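# Fit a sandpaper strip onto a hand sander

## Task

Mount the sandpaper strip on the hand sander by slipping each end beneath the sander's clamps, leaving the paper straight, aligned and tight against the sander's base on every side.

## Robot and tools

Robot: two arms, left_arm and right_arm, each ending in a five-fingered hand (right_arm a right hand, left_arm its mirror-image left hand). Calibrated bases in the scene frame: left_arm at (-0.003, +0.483, 0) m, right_arm at (+0.027, -0.351, 0) m, both turned only slightly about z.

Frames. Scene frame: origin at table-top height midway between the nominal bases, +z up, +x out over the table, left_arm on the +y side (not image left). Each arm's reported hand pose, velocities and targets, and its wrist camera pose, are in that arm's own base frame; fixed cameras and the table use the scene frame. The hand point sits 0.05 m in front of the palm and 0.15 m from the wrist flange: its +z runs along the straight fingers, +y out of the palm, +x across the palm away from the thumb on the right hand (toward the thumb on the left hand). Straight fingers reach about 0.06-0.07 m past the point; a bracket on the little-finger side of the wrist can strike things; with fingers level the wrist may hang lower than the hand and meet the table first.

Row layout (used by execute_actions and move): one flat list of 28 numbers covering both arms, each in [-1, 1], even if one arm stays still. Order: left dx, dy, dz, rx, ry, rz; left little, ring, middle, index, thumb_bend, thumb_turn; left force_limit, speed; then the same fourteen for the right arm. dx..rz are offsets, not poses: they are measured from that arm's current Hand target, along its base axes, with 1.0 = 0.6 m for dx/dy/dz and 1.0 = 180 degrees for the rotation vector rx, ry, rz (turning about the Hand target's position). Sending six zeros re-requests the current Hand target; repeating a nonzero offset moves further. Finger values are absolute targets: +1 straight/open, -1 curled; thumb_bend +1 straight, -1 fully bent; thumb_turn +1 beside the palm, -1 opposite the fingers. force_limit runs from about 0 N at -1 to 10 N at +1 (15 N for the two thumb motors); speed rises linearly from near zero at -1 to full at +0.48 and stays full above. A hand has no 'no change' value: repeat the last eight numbers you sent for it (or, if none yet, its hand_measured six plus hand_force_limit and hand_speed). Closing around 0.035-0.065 m objects works with the thumb turned in; for gentle grips close at speed -0.94 or below.

execute_actions(actions, cameras): actions is a list of actions, each a table of up to 15 rows at 1/30 s per row; a short table repeats its final row. Every row in an action is an offset from the pose at that action's start. Images return only if actions is [] or cameras names them.

move(target, speed, blend, stop_force, zero, blocking, cameras): target is one 28-number row or up to 15 rows, all offsets from the same starting Hand targets. speed in m/s, 0.002-3.6, default 0.25 (turns up to twice that in rad/s), one value or one per target. blend in m rounds corners between listed targets; 0 stops at each. stop_force, 3-120 N for both arms, ends an arm's path when its wrist sensor feels that much push against the motion; leave it out when backing off a contact, and don't rely on it while the hand rotates. zero (only with stop_force) re-zeroes before the move (default true). blocking=false returns early (not allowed with stop_force). The result adds a 'move:' line: done, off_target, moving, held or fault, plus limits such as paced or held.

wait(seconds 0-10), stop() to brake a running move, zoom_image(camera, region [x0,y0,x1,y1], max 504x504 pixels) on the newest image of one camera, show_instructions() for the reference pages, zero_wrist_force(arm), and finished_scene(scene) with the current scene's number (shown at the end of each result) once the paper is fitted and stays so unaided.

Cameras (672x504): cam_high, cam_low, cam_end_a, cam_end_b, cam_far, cam_left_wrist, cam_right_wrist (wrist ones fisheye).

Results: per arm end_effector_position (m), end_effector_quat_wxyz, velocities, Hand target (the pose your next offsets count from; the hand often rests a bit short of it), Joint positions and torques, Wrist force/torque in the hand's own axes plus the peak since last shown, and hand_measured, hand_stopped_by (moving, target, force, stalled, fault), hand_load_n (positive when the finger is pushed open), each in the six-motor order above. MOTOR HOT appears near 70 °C; at 85 °C the arm is braked 30-60 s.

Avoid: pressing past a firm contact (arms are stiff; about 150 N on any part or wrist torques beyond ~26 N m cause a 10 s stop), fast impacts, arms or hands touching each other, closing one hand on the other's fingers, sweeping the hand near its own base, dropping or flinging parts, and anything leaving the table. The controller limits each step's commanded turn to 32 degrees from the measured orientation, so large rotations take several steps.

Each tool is called after "Request:" in YAML: its name, and indented under it one key for each argument.

Reference images:

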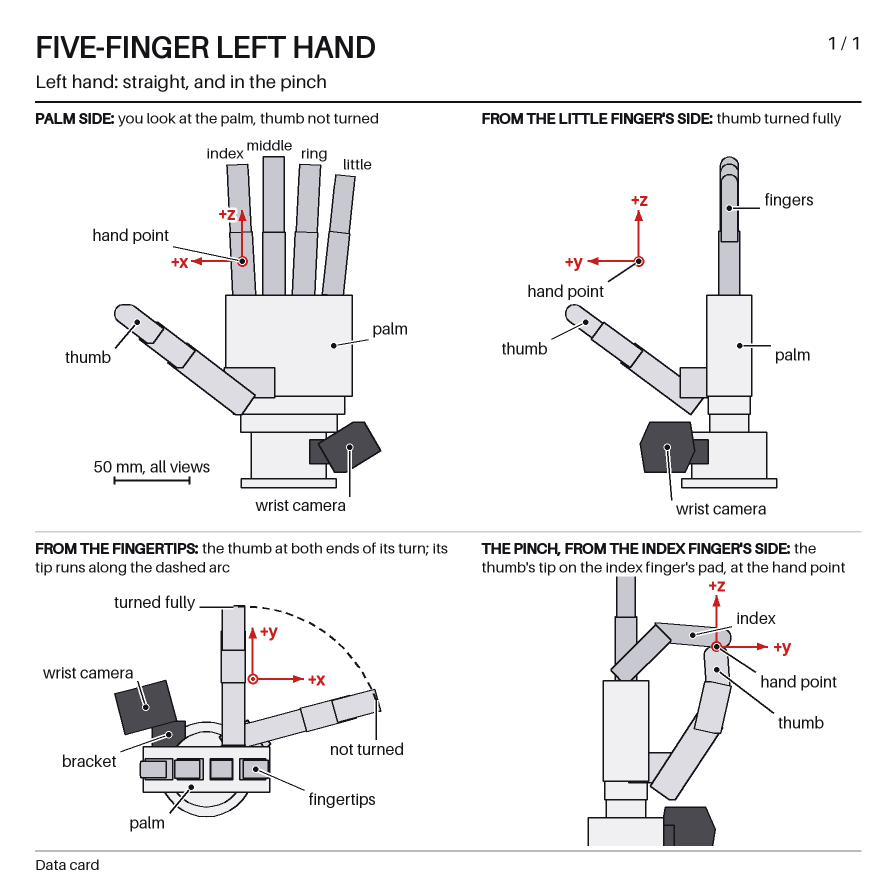

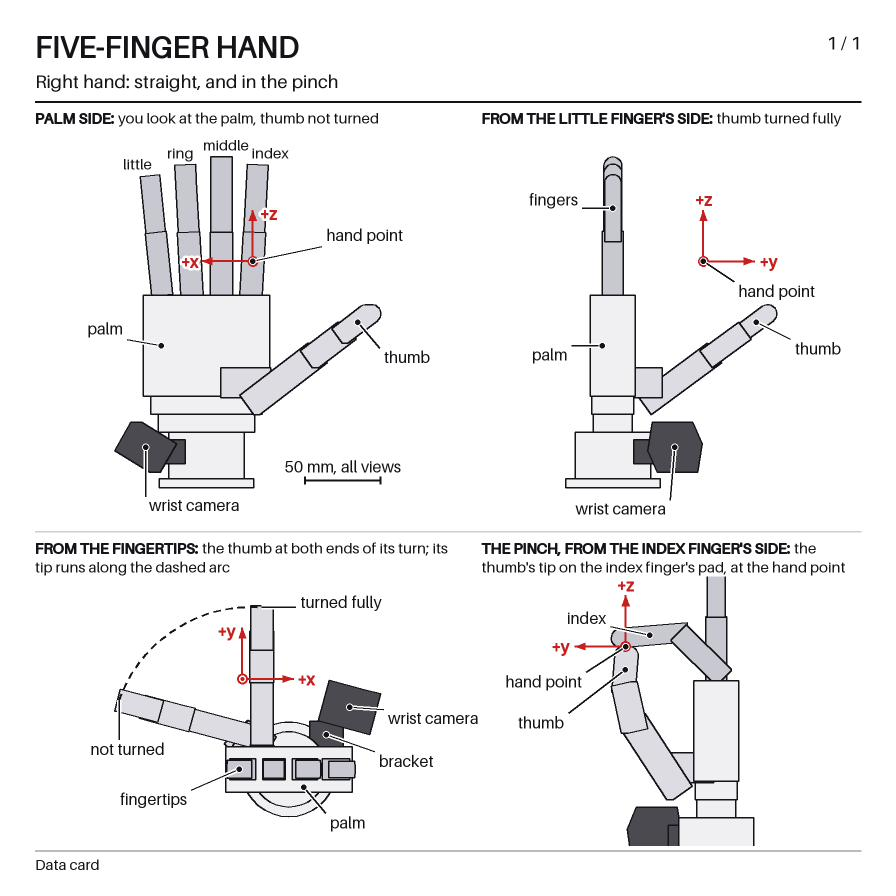

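## Session

Request:
execute_actions:
  actions: []

Scene clock: 0.00 s.
left_arm: end_effector_position=(+0.1208, -0.4698, +0.3716) hand_measured=(+1.000, +1.000, +1.000, +1.000, +1.000, +1.000) hand_load_n=(+0.0, +0.0, +0.0, +0.0, +0.0, +0.0) hand_stopped_by=(target, target, target, target, target, target) hand_force_limit=0.00 hand_speed=-0.80 end_effector_quat_wxyz=(+0.012, -0.073, +0.695, -0.716) | right_arm: end_effector_position=(+0.6464, -0.4619, +0.1325) hand_measured=(+1.000, +1.000, +1.000, +1.000, +1.000, +1.000) hand_load_n=(+0.0, +0.0, +0.0, +0.0, +0.0, +0.0) hand_stopped_by=(target, target, target, target, target, target) hand_force_limit=0.00 hand_speed=-0.80 end_effector_quat_wxyz=(+0.533, -0.297, +0.786, -0.098)
Joint positions: left_arm=[2.662 -1.122 -2.079 3.243 -0.603 3.018] | right_arm=[-1.104 -0.367 0.423 0.954 0.509 -3.061]
Joint velocities: within noise
Joint torques (N m): no reading
Motor temperatures (°C): left_arm=[23 30 28 30 30 27] | right_arm=[31 23 28 37 29 37]
Wrist force (N): no reading
Wrist torque (N m): no reading
Wrist force, peak (N): no reading
Hand target: left_arm +0.1208, -0.4698, +0.3716; +0.012, -0.073, +0.695, -0.716 | right_arm +0.6464, -0.4619, +0.1325; +0.533, -0.297, +0.786, -0.098

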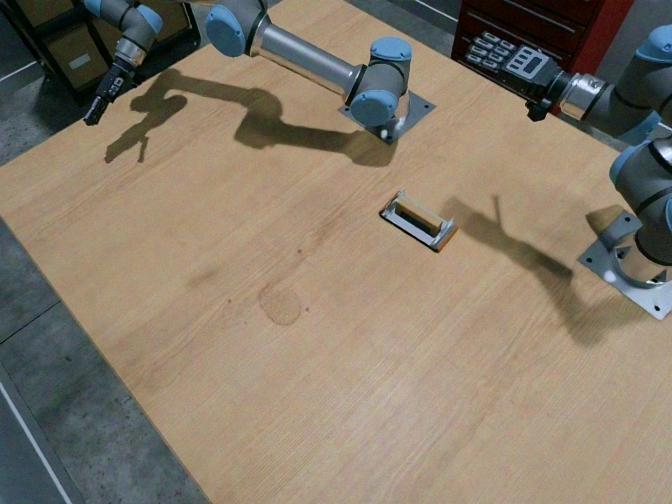

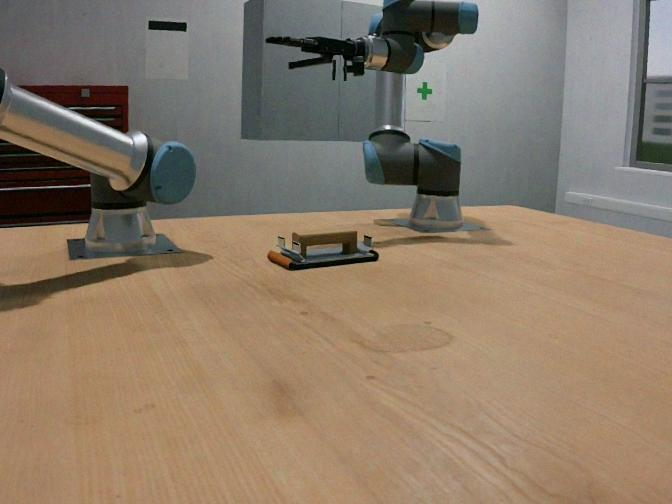

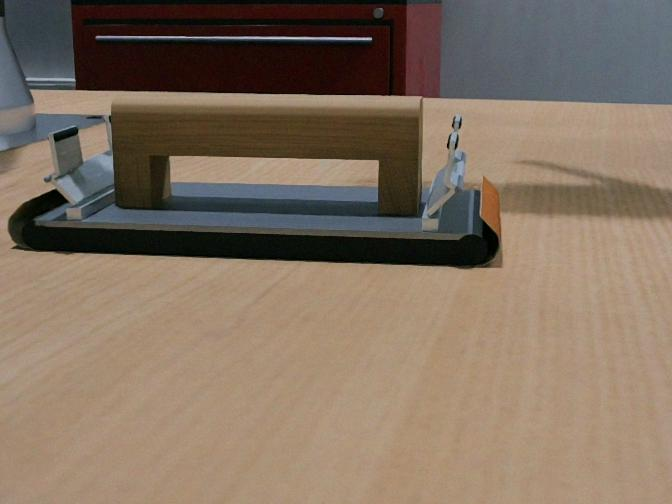

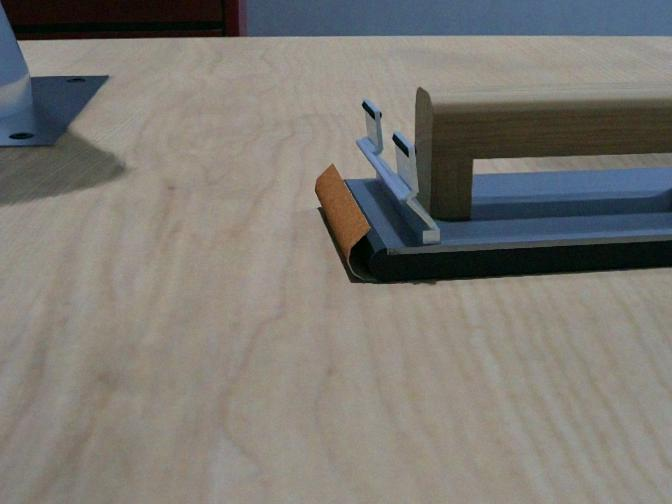

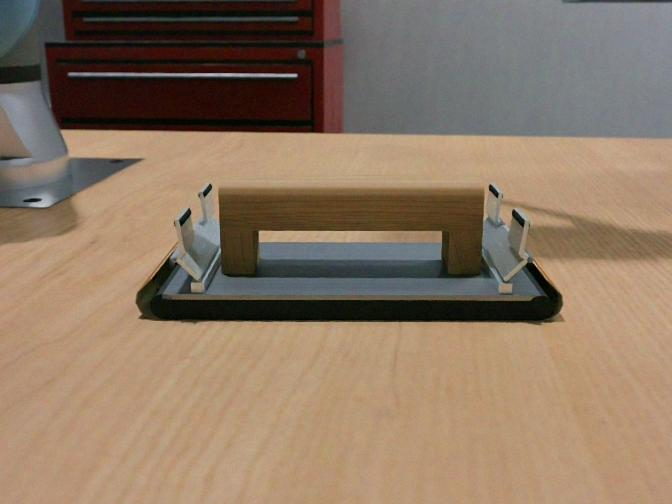

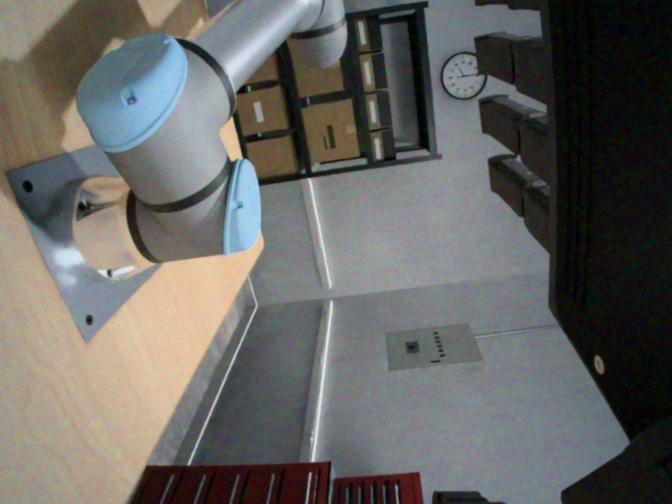

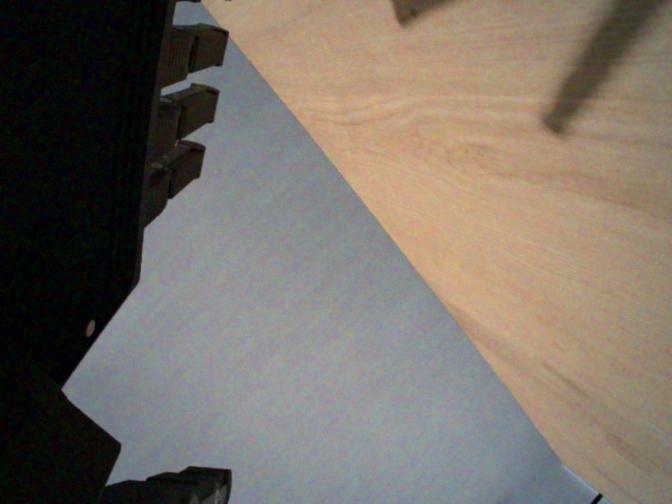

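Request:
zoom_image:
  camera: "cam_far"
  region: [120, 160, 350, 340]

Request:
zoom_image:
  camera: "cam_far"
  region: [370, 160, 600, 340]

Request:
zoom_image:
  camera: "cam_end_b"
  region: [290, 70, 520, 300]

Request:
zoom_image:
  camera: "cam_end_a"
  region: [370, 80, 540, 280]

Request:
zoom_image:
  camera: "cam_end_a"
  region: [0, 80, 180, 280]

Request:
zoom_image:
  camera: "cam_high"
  region: [360, 170, 480, 260]

Request:
zoom_image:
  camera: "cam_low"
  region: [250, 210, 400, 290]

Scaled by 2.191 from the camera's 672x504 image, which has a finer 960x720 frame.

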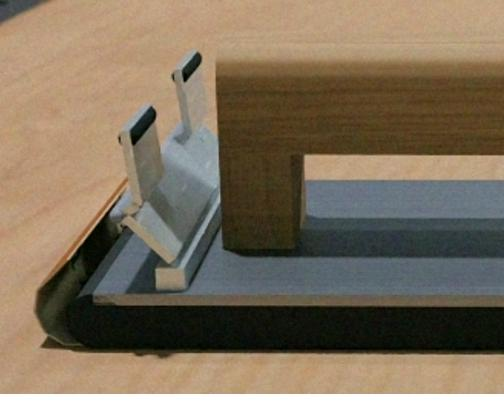

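Scaled by 2.191 from the camera's 672x504 image, which has a finer 960x720 frame.

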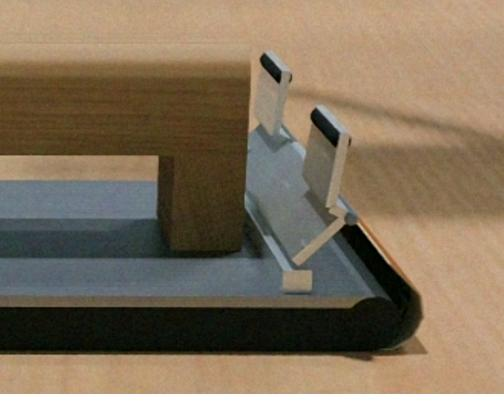

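Scaled by 2.191 from the camera's 672x504 image, which has a finer 960x720 frame.

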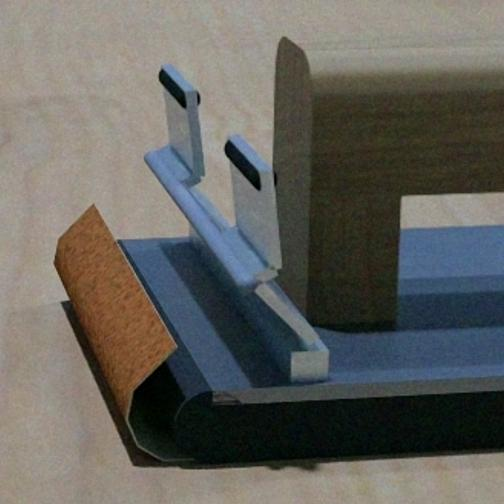

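Scaled by 2.520 from the camera's 672x504 image, which has a finer 960x720 frame.

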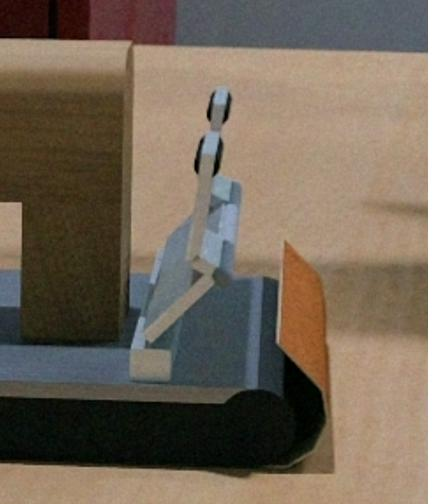

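Scaled by 2.520 from the camera's 672x504 image, which has a finer 960x720 frame.

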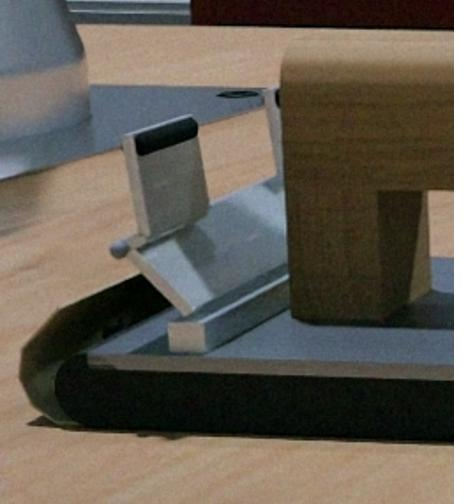

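Scaled by 4.200 from the camera's 672x504 image, which has a finer 960x720 frame.

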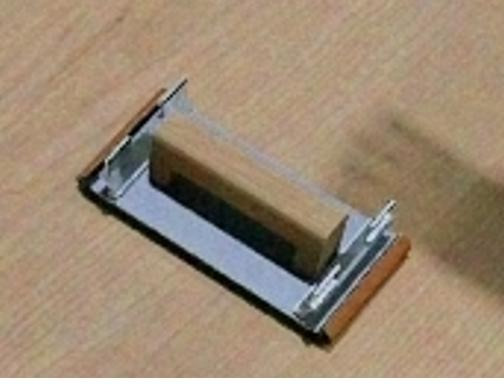

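Scaled by 3.360 from the camera's 672x504 image, which has a finer 960x720 frame.

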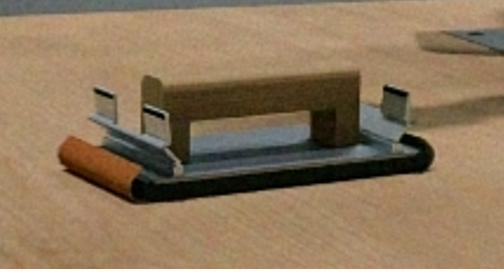

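Request:
move:
  target:
    - [0.15,0.03,-0.1,0.1292,0.0042,-0.001,1,1,1,1,1,1,0,-0.8,-0.327,0.603,0.279,0.126,0.2815,-0.0535,1,1,1,1,1,1,0,-0.8]
    - [0.295,0.06,-0.353,0.2583,0.0083,-0.002,1,1,1,1,1,1,0,-0.8,-0.327,0.603,0.279,0.126,0.2815,-0.0535,1,1,1,1,1,1,0,-0.8]
  blend: [0.05,0]
  speed: 0.4

Request:
move:
  target: [0,0,0,0,0,0,1,1,1,1,1,1,0,-0.8,-0.205,0.551,-0.13,0.0629,0.1408,-0.0267,1,1,1,1,1,1,0,-0.8]
  speed: 0.35
  cameras: ["all"]

Scene clock: 261.13 s.
left_arm: end_effector_position=(+0.2977, -0.4338, +0.1599) hand_measured=(+1.000, +1.000, +1.000, +1.000, +1.000, +1.000) hand_load_n=(+0.0, +0.0, +0.0, +0.0, +0.0, +0.0) hand_stopped_by=(target, target, target, target, target, target) hand_force_limit=0.00 hand_speed=-0.80 end_effector_quat_wxyz=(+0.029, -0.069, +0.921, -0.383) | right_arm: end_effector_position=(+0.4502, -0.1001, +0.2999) hand_measured=(+1.000, +1.000, +1.000, +1.000, +1.000, +1.000) hand_load_n=(+0.0, +0.0, +0.0, +0.0, +0.0, +0.0) hand_stopped_by=(target, target, target, target, target, target) hand_force_limit=0.00 hand_speed=-0.80 end_effector_quat_wxyz=(+0.184, -0.139, +0.962, +0.146)
Joint positions: left_arm=[2.693 -1.872 -1.635 2.452 -0.946 3.944] | right_arm=[-0.902 -1.254 1.452 1.446 1.102 -2.777]
Joint torques (N m): left_arm=[-11.98 21.16 28.79 -3.3 -0.57 2.32] | right_arm=[6.18 -48.96 -8.29 5.18 0.87 2.8]
Wrist force (N): left_arm=[0.6 0.1 -0.2] | right_arm=[0.1 -0.4 0.0]
Wrist torque (N m): left_arm=[0.19 0.03 0.06] | right_arm=[0.10 -0.04 0.01]
Wrist force, peak (N): left_arm=[-0.2 1.0 0.6] | right_arm=[1.2 -0.7 0.0]
Hand target: left_arm +0.2978, -0.4338, +0.1598; +0.029, -0.069, +0.921, -0.382 | right_arm +0.4502, -0.1001, +0.2999; +0.184, -0.139, +0.962, +0.146
Off the commanded pose: left_arm 0.000 m, 0 deg | right_arm 0.000 m, 0 deg.
move: done

Scene clock: 263.07 s.
left_arm: end_effector_position=(+0.2978, -0.4338, +0.1598) hand_measured=(+1.000, +1.000, +1.000, +1.000, +1.000, +1.000) hand_load_n=(+0.0, +0.0, +0.0, +0.0, +0.0, -0.5) hand_stopped_by=(target, target, target, target, target, target) hand_force_limit=0.00 hand_speed=-0.80 end_effector_quat_wxyz=(+0.029, -0.069, +0.921, -0.382) | right_arm: end_effector_position=(+0.3272, +0.2304, +0.2219) hand_measured=(+1.000, +1.000, +1.000, +1.000, +1.000, +1.000) hand_load_n=(+0.0, +0.0, +0.0, +0.0, -0.5, +0.0) hand_stopped_by=(target, target, target, target, target, target) hand_force_limit=0.00 hand_speed=-0.80 end_effector_quat_wxyz=(-0.012, -0.045, +0.965, +0.258)
Joint positions: left_arm=[2.693 -1.872 -1.635 2.452 -0.946 3.944] | right_arm=[-0.272 -1.462 1.987 1.249 1.085 -1.985]
Joint torques (N m): left_arm=[-11.61 22.85 28 -3.11 -0.71 2.29] | right_arm=[6.41 -7.74 -24.86 0.56 -2.49 2.63]
Wrist force (N): left_arm=[0.8 0.2 -0.2] | right_arm=[-1.0 -0.9 0.4]
Wrist torque (N m): left_arm=[0.20 0.00 0.08] | right_arm=[0.00 0.06 -0.06]
Wrist force, peak (N): left_arm=[1.2 0.0 -0.3] | right_arm=[-0.1 -2.1 -0.5]
Hand target: left_arm +0.2978, -0.4338, +0.1598; +0.029, -0.069, +0.921, -0.382 | right_arm +0.3272, +0.2305, +0.2219; -0.012, -0.045, +0.965, +0.258
Off the commanded pose: left_arm 0.000 m, 0 deg | right_arm 0.000 m, 0 deg.
move: done
camera_calibration:
cam_left_wrist: T_world_to_cam=[[-0.138127, -0.735016, 0.663832, -0.376564], [-0.917822, 0.346869, 0.193089, 0.39478], [-0.372187, -0.582609, -0.722526, 0.0858503], [0, 0, 0, 1]] pos_world=[0.342277, -0.3637, 0.235776]
cam_right_wrist: T_world_to_cam=[[-0.382631, 0.782723, 0.490855, -0.16782], [0.828722, 0.0559034, 0.556861, -0.404713], [0.408427, 0.619855, -0.67005, -0.00515061], [0, 0, 0, 1]] pos_world=[0.273285, 0.157174, 0.304293]

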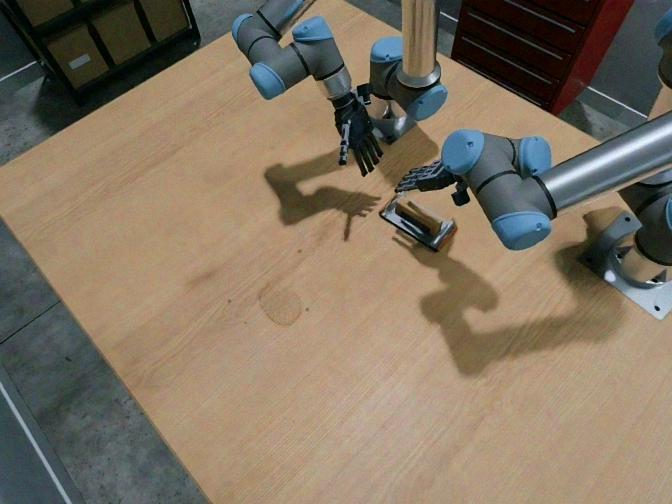

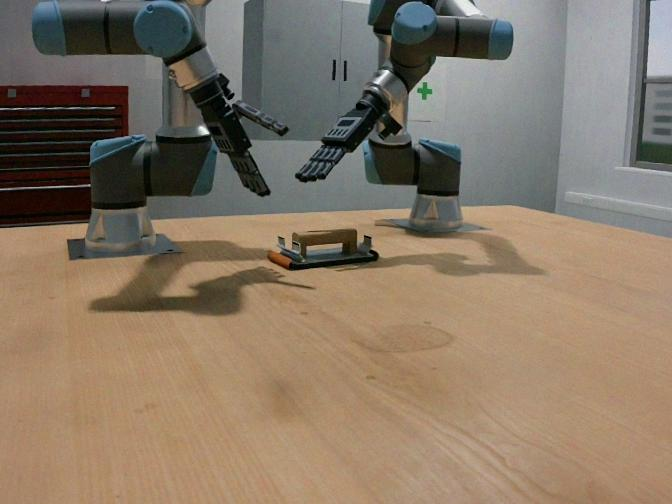

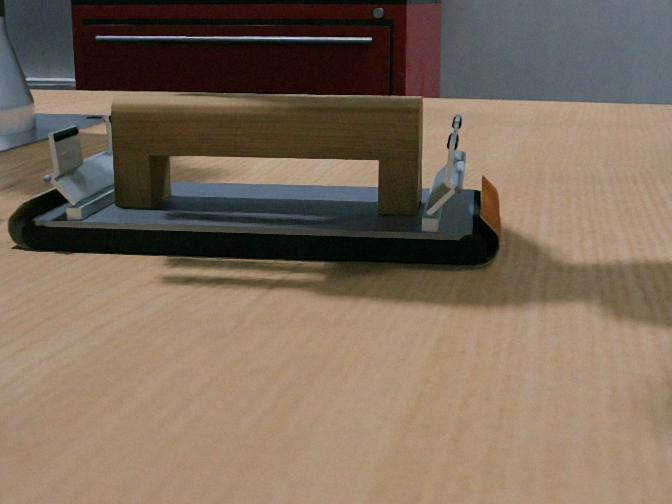

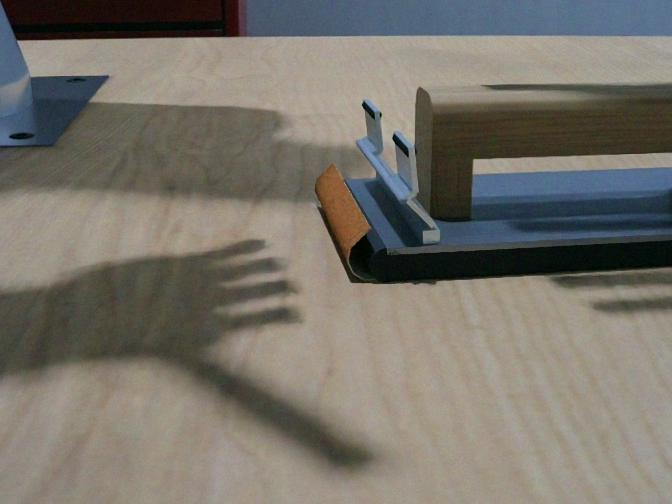

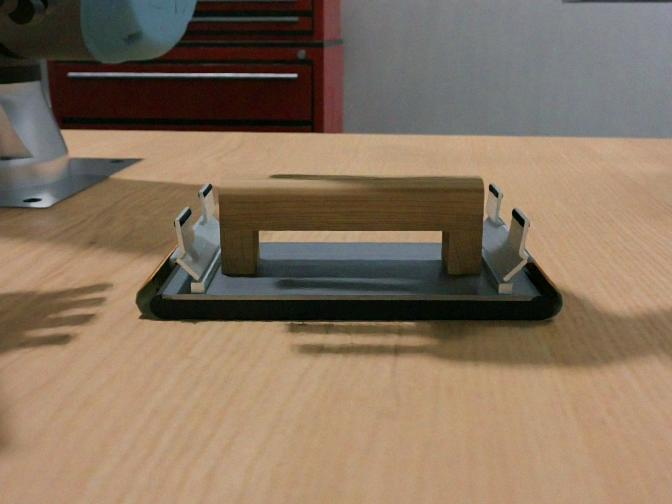

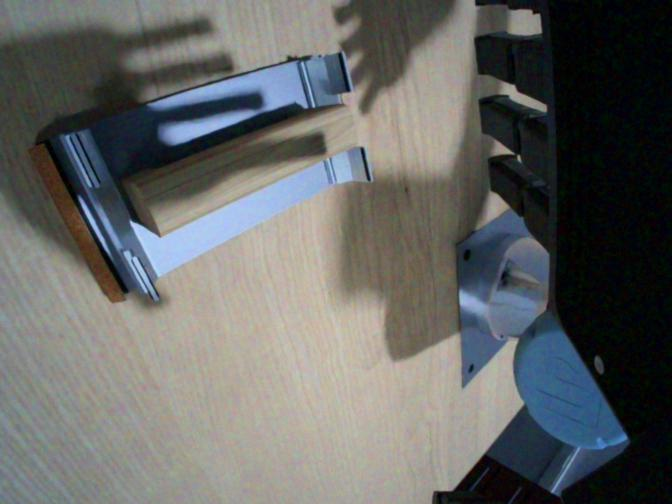

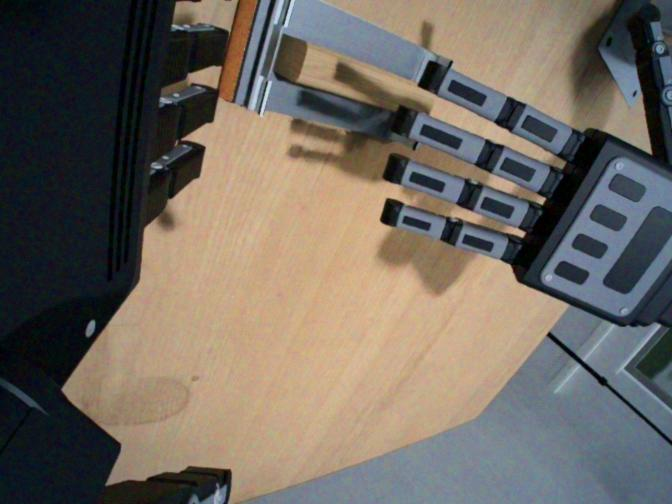

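Request:
zoom_image:
  camera: "cam_left_wrist"
  region: [20, 40, 380, 310]

Request:
zoom_image:
  camera: "cam_left_wrist"
  region: [25, 125, 175, 310]

Request:
zoom_image:
  camera: "cam_left_wrist"
  region: [280, 40, 390, 200]

Request:
zoom_image:
  camera: "cam_right_wrist"
  region: [170, 0, 450, 200]

Scaled by 1.400 from the camera's 672x504 image, which has a finer 960x720 frame.

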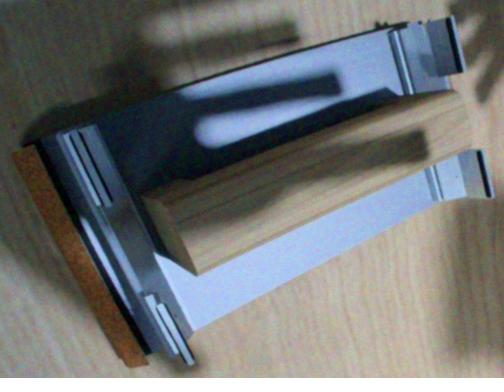

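Scaled by 2.724 from the camera's 672x504 image, which has a finer 960x720 frame.

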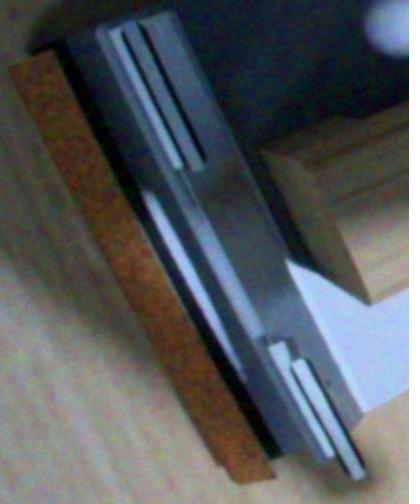

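Scaled by 3.150 from the camera's 672x504 image, which has a finer 960x720 frame.

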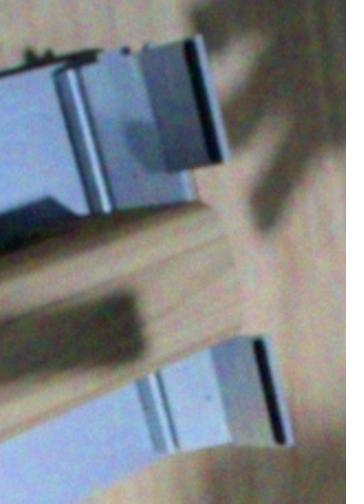

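Scaled by 1.800 from the camera's 672x504 image, which has a finer 960x720 frame.

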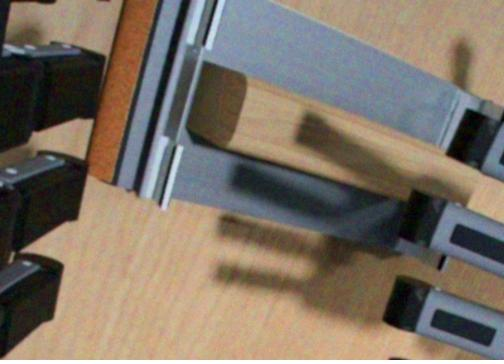

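Request:
move:
  target: [0.075,-0.0127,-0.0717,0.0549,0.0083,0,1,1,1,1,1,1,0,-0.8,-0.0377,-0.045,-0.0932,0.1633,0.0356,0.076,1,1,1,1,1,1,0,-0.8]
  speed: 0.3
  cameras: ["all"]

Scene clock: 389.43 s.
left_arm: end_effector_position=(+0.3428, -0.4414, +0.1168) hand_measured=(+1.000, +1.000, +1.000, +1.000, +1.000, +1.000) hand_load_n=(+0.0, +0.0, +0.0, +0.0, +0.0, +0.0) hand_stopped_by=(target, target, target, target, target, target) hand_force_limit=0.00 hand_speed=-0.80 end_effector_quat_wxyz=(+0.023, -0.071, +0.951, -0.301) | right_arm: end_effector_position=(+0.3046, +0.2035, +0.1660) hand_measured=(+1.000, +1.000, +1.000, +1.000, +1.000, +1.000) hand_load_n=(+0.0, +0.0, +0.0, +0.0, +0.0, +0.0) hand_stopped_by=(target, target, target, target, target, target) hand_force_limit=0.00 hand_speed=-0.80 end_effector_quat_wxyz=(-0.084, -0.145, +0.854, +0.493)
Joint positions: left_arm=[2.65 -2.071 -1.436 2.336 -1.092 3.972] | right_arm=[-0.49 -0.99 2.135 1.331 0.945 -2.71]
Joint torques (N m): left_arm=[-11.66 30.34 28.5 -3.43 -0.91 2.37] | right_arm=[-7.76 -17.97 -15.04 5.19 0.94 -2.46]
Wrist force (N): left_arm=[0.8 0.3 0.3] | right_arm=[-1.1 -1.8 -0.2]
Wrist torque (N m): left_arm=[0.22 0.09 0.07] | right_arm=[-0.05 0.08 0.08]
Wrist force, peak (N): left_arm=[1.2 -0.2 -0.6] | right_arm=[-1.0 -2.3 0.3]
Hand target: left_arm +0.3428, -0.4415, +0.1168; +0.023, -0.071, +0.951, -0.301 | right_arm +0.3046, +0.2035, +0.1660; -0.084, -0.145, +0.854, +0.493
Off the commanded pose: left_arm 0.000 m, 0 deg | right_arm 0.000 m, 0 deg.
move: done
camera_calibration:
cam_left_wrist: T_world_to_cam=[[-0.122473, -0.838285, 0.531299, -0.382873], [-0.911723, 0.306537, 0.273489, 0.417666], [-0.392125, -0.450902, -0.801826, 0.141302], [0, 0, 0, 1]] pos_world=[0.389312, -0.385274, 0.202493]
cam_right_wrist: T_world_to_cam=[[-0.443328, 0.332391, 0.832452, -0.074605], [0.881711, -0.00549961, 0.471757, -0.342821], [0.161386, 0.943126, -0.290635, -0.070187], [0, 0, 0, 1]] pos_world=[0.280522, 0.0891078, 0.203434]

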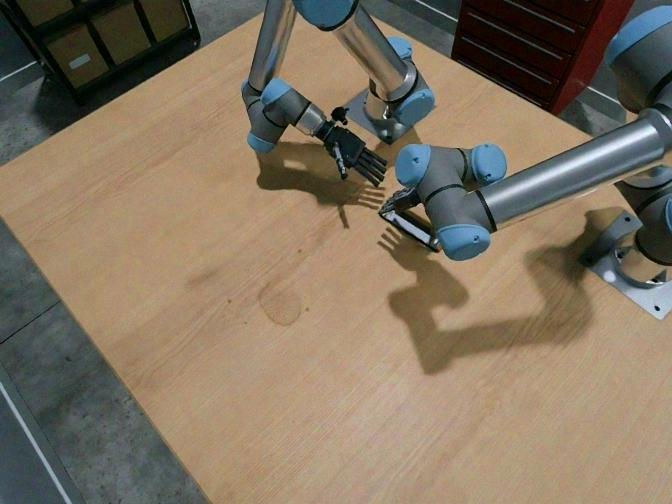

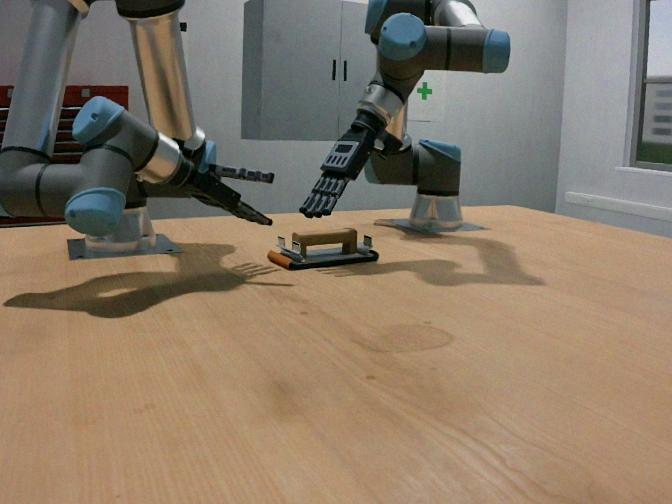

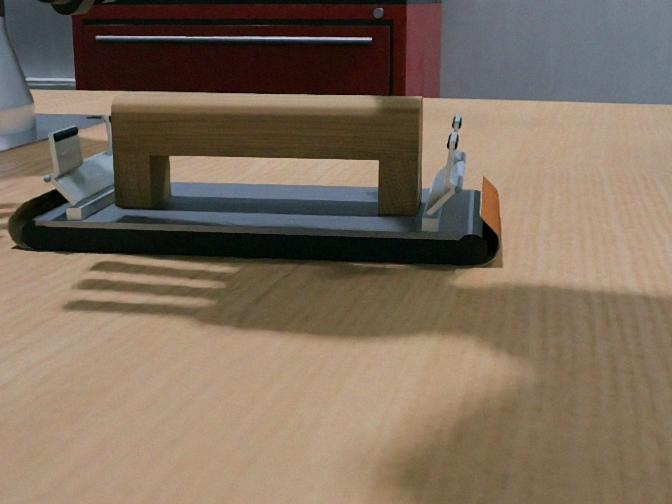

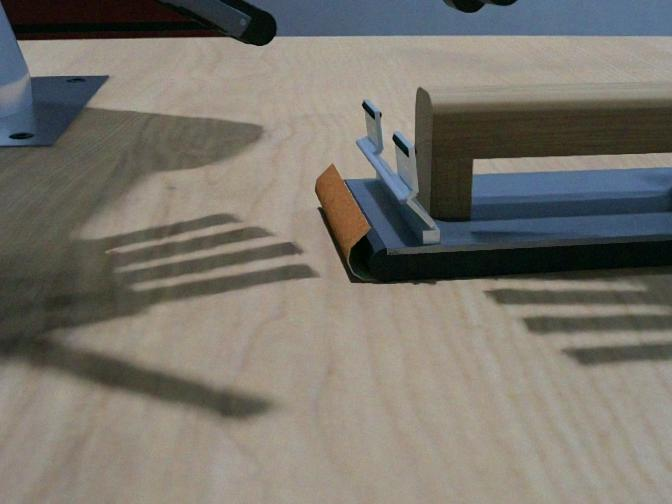

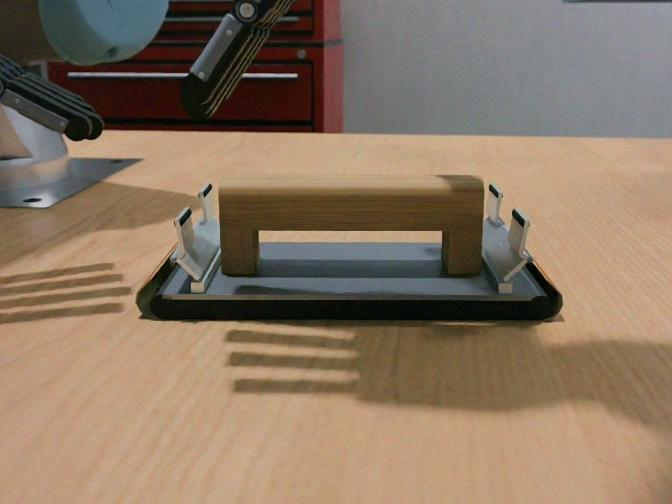

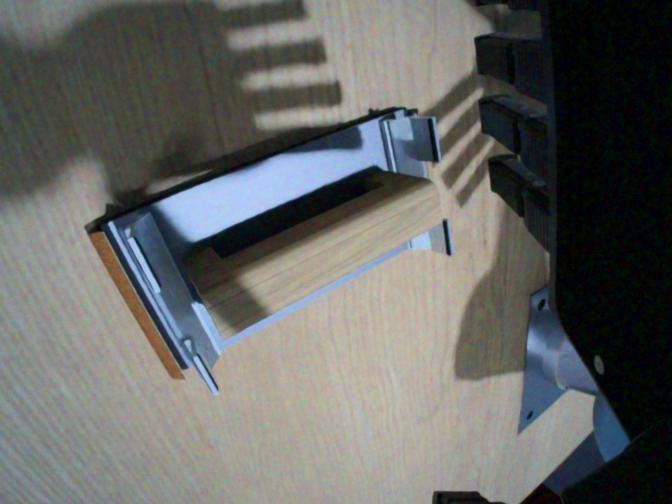

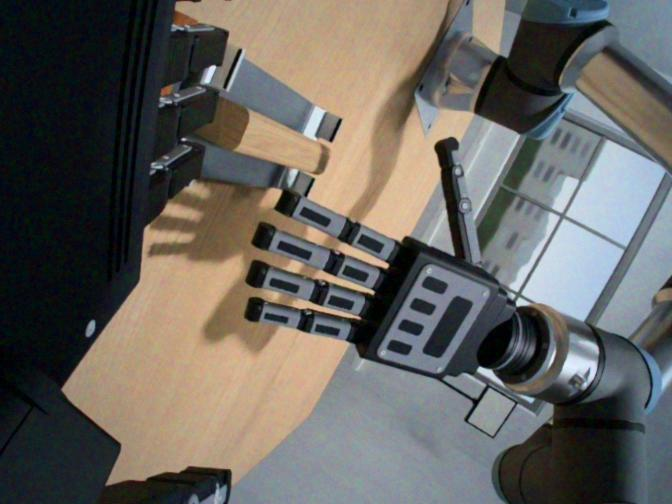

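Request:
move:
  target: [0,0,-0.0667,0,0,0,1,1,1,1,1,1,0,-0.8,-0.0128,0.0365,-0.0758,-0.0786,-0.0275,0,1,1,1,1,1,1,0,-0.8]
  speed: 0.2
  cameras: ["cam_high","cam_low","cam_end_a","cam_end_b","cam_far","cam_left_wrist","cam_right_wrist"]

Request:
zoom_image:
  camera: "cam_end_b"
  region: [200, 50, 480, 300]

Request:
zoom_image:
  camera: "cam_right_wrist"
  region: [150, 0, 390, 230]

Request:
zoom_image:
  camera: "cam_left_wrist"
  region: [340, 60, 560, 290]

Request:
zoom_image:
  camera: "cam_far"
  region: [100, 100, 340, 340]

Scene clock: 419.77 s.
left_arm: end_effector_position=(+0.3428, -0.4415, +0.0768) hand_measured=(+1.000, +1.000, +1.000, +1.000, +1.000, +1.000) hand_load_n=(+0.0, +0.0, +0.0, +0.0, +0.0, +0.0) hand_stopped_by=(target, target, target, target, target, target) hand_force_limit=0.00 hand_speed=-0.80 end_effector_quat_wxyz=(+0.023, -0.071, +0.951, -0.301) | right_arm: end_effector_position=(+0.2969, +0.2253, +0.1205) hand_measured=(+1.000, +1.000, +1.000, +1.000, +1.000, +1.000) hand_load_n=(+0.0, +0.0, +0.5, +0.0, +0.0, +0.0) hand_stopped_by=(target, target, target, target, target, target) hand_force_limit=0.00 hand_speed=-0.80 end_effector_quat_wxyz=(-0.064, -0.155, +0.911, +0.377)
Joint positions: left_arm=[2.65 -2.109 -1.488 2.425 -1.093 3.973] | right_arm=[-0.378 -1.086 2.126 1.112 1.008 -2.459]
Joint torques (N m): left_arm=[-4.28 30.64 8.32 -0.07 -0.27 -0.96] | right_arm=[6.49 -45.66 -16.88 0.91 0.88 2.73]
Wrist force (N): left_arm=[0.5 0.4 -0.1] | right_arm=[-0.6 -1.1 0.0]
Wrist torque (N m): left_arm=[0.28 0.13 0.08] | right_arm=[0.02 0.02 0.01]
Wrist force, peak (N): left_arm=[0.9 0.3 0.3] | right_arm=[-1.3 -1.7 -0.2]
Hand target: left_arm +0.3428, -0.4415, +0.0768; +0.023, -0.071, +0.951, -0.301 | right_arm +0.2969, +0.2254, +0.1205; -0.064, -0.155, +0.911, +0.377
Off the commanded pose: left_arm 0.000 m, 0 deg | right_arm 0.000 m, 0 deg.
move: done
camera_calibration:
cam_left_wrist: T_world_to_cam=[[-0.122506, -0.838324, 0.53123, -0.3616], [-0.911711, 0.306551, 0.273514, 0.428694], [-0.392142, -0.450821, -0.801863, 0.109313], [0, 0, 0, 1]] pos_world=[0.389412, -0.385274, 0.162493]
cam_right_wrist: T_world_to_cam=[[-0.509275, 0.52046, 0.685391, -0.0524144], [0.838116, 0.119073, 0.532337, -0.336915], [0.195448, 0.845543, -0.496847, -0.0660897], [0, 0, 0, 1]] pos_world=[0.268598, 0.123279, 0.18244]

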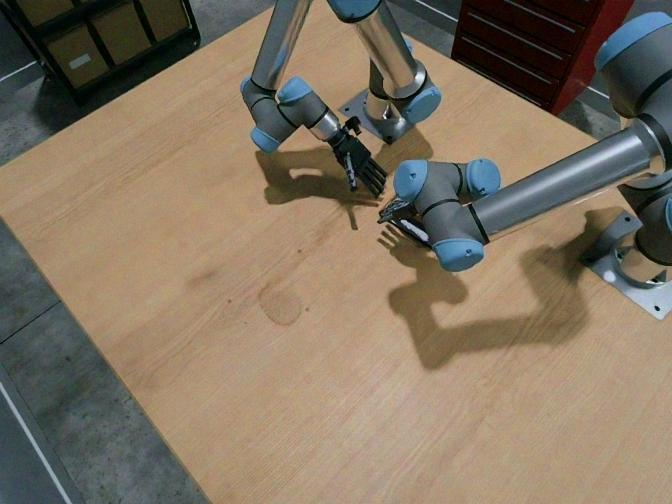

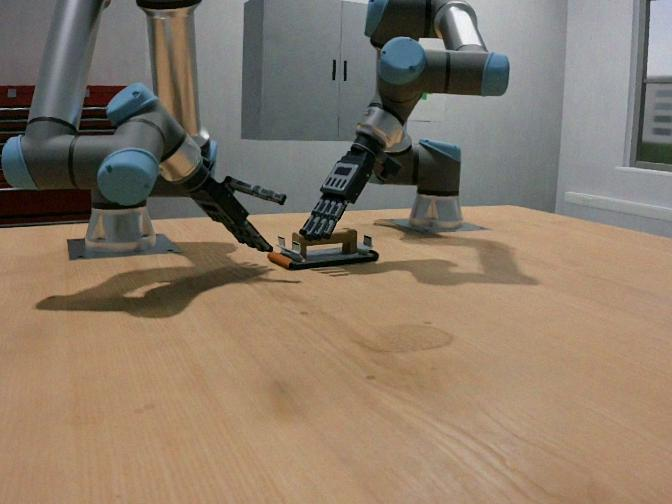

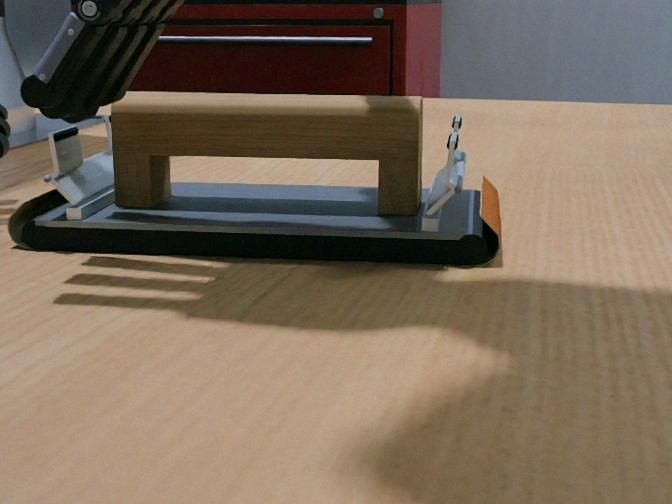

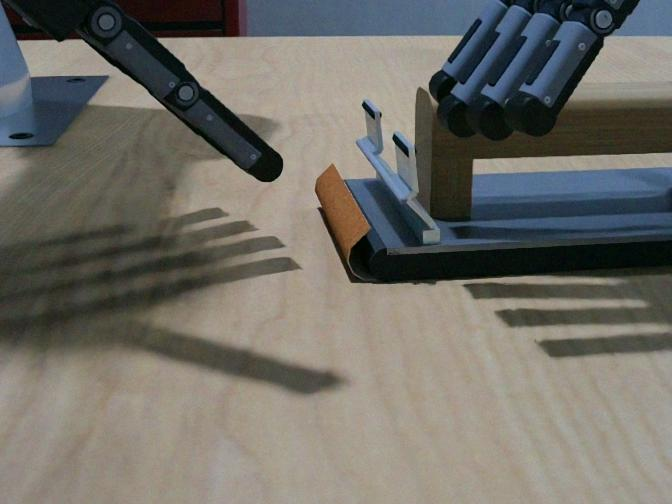

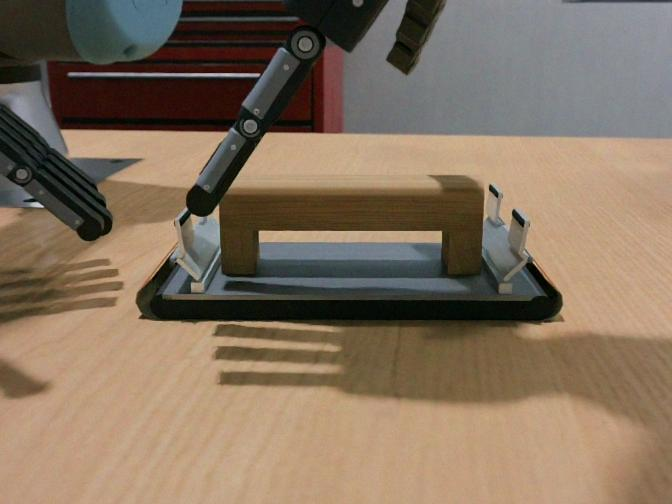

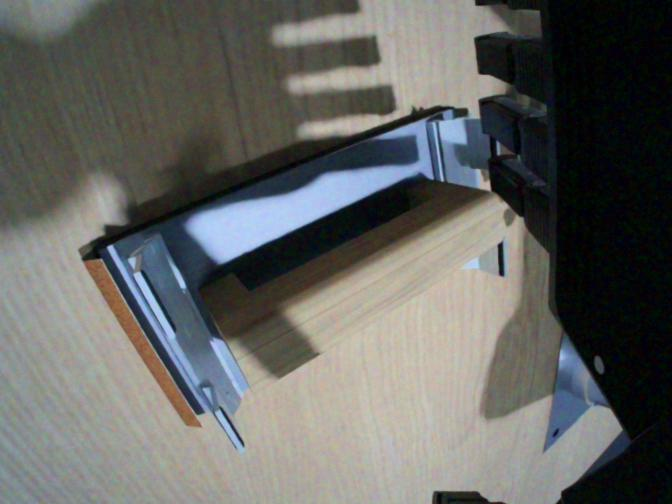

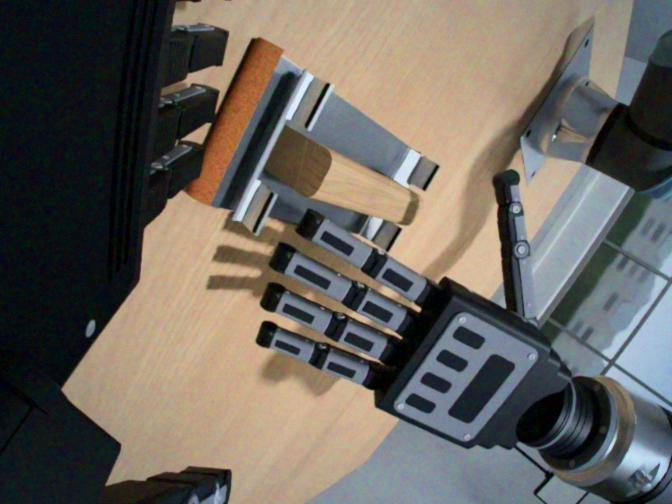

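Scaled by 1.800 from the camera's 672x504 image, which has a finer 960x720 frame.

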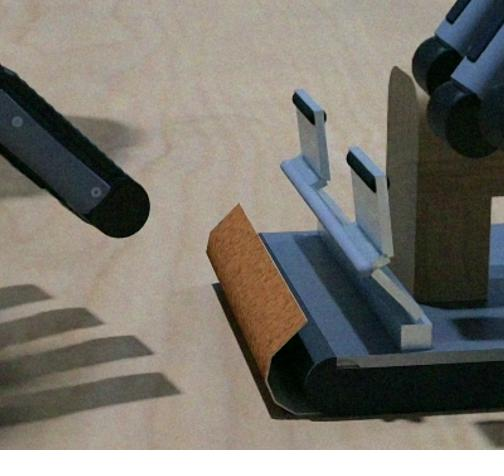

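Scaled by 2.100 from the camera's 672x504 image, which has a finer 960x720 frame.

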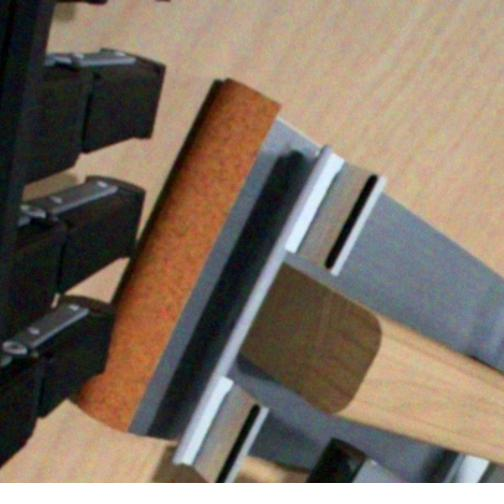

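Scaled by 2.191 from the camera's 672x504 image, which has a finer 960x720 frame.

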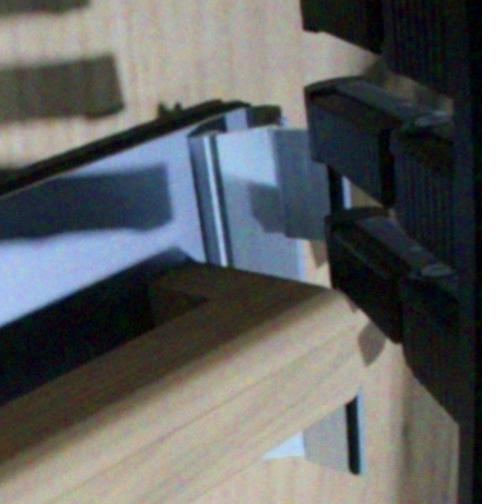

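Scaled by 2.100 from the camera's 672x504 image, which has a finer 960x720 frame.

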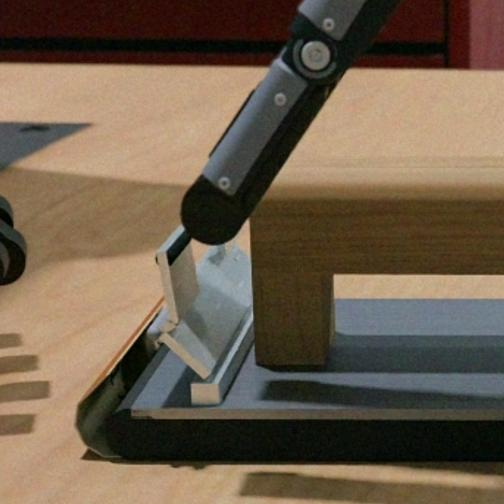

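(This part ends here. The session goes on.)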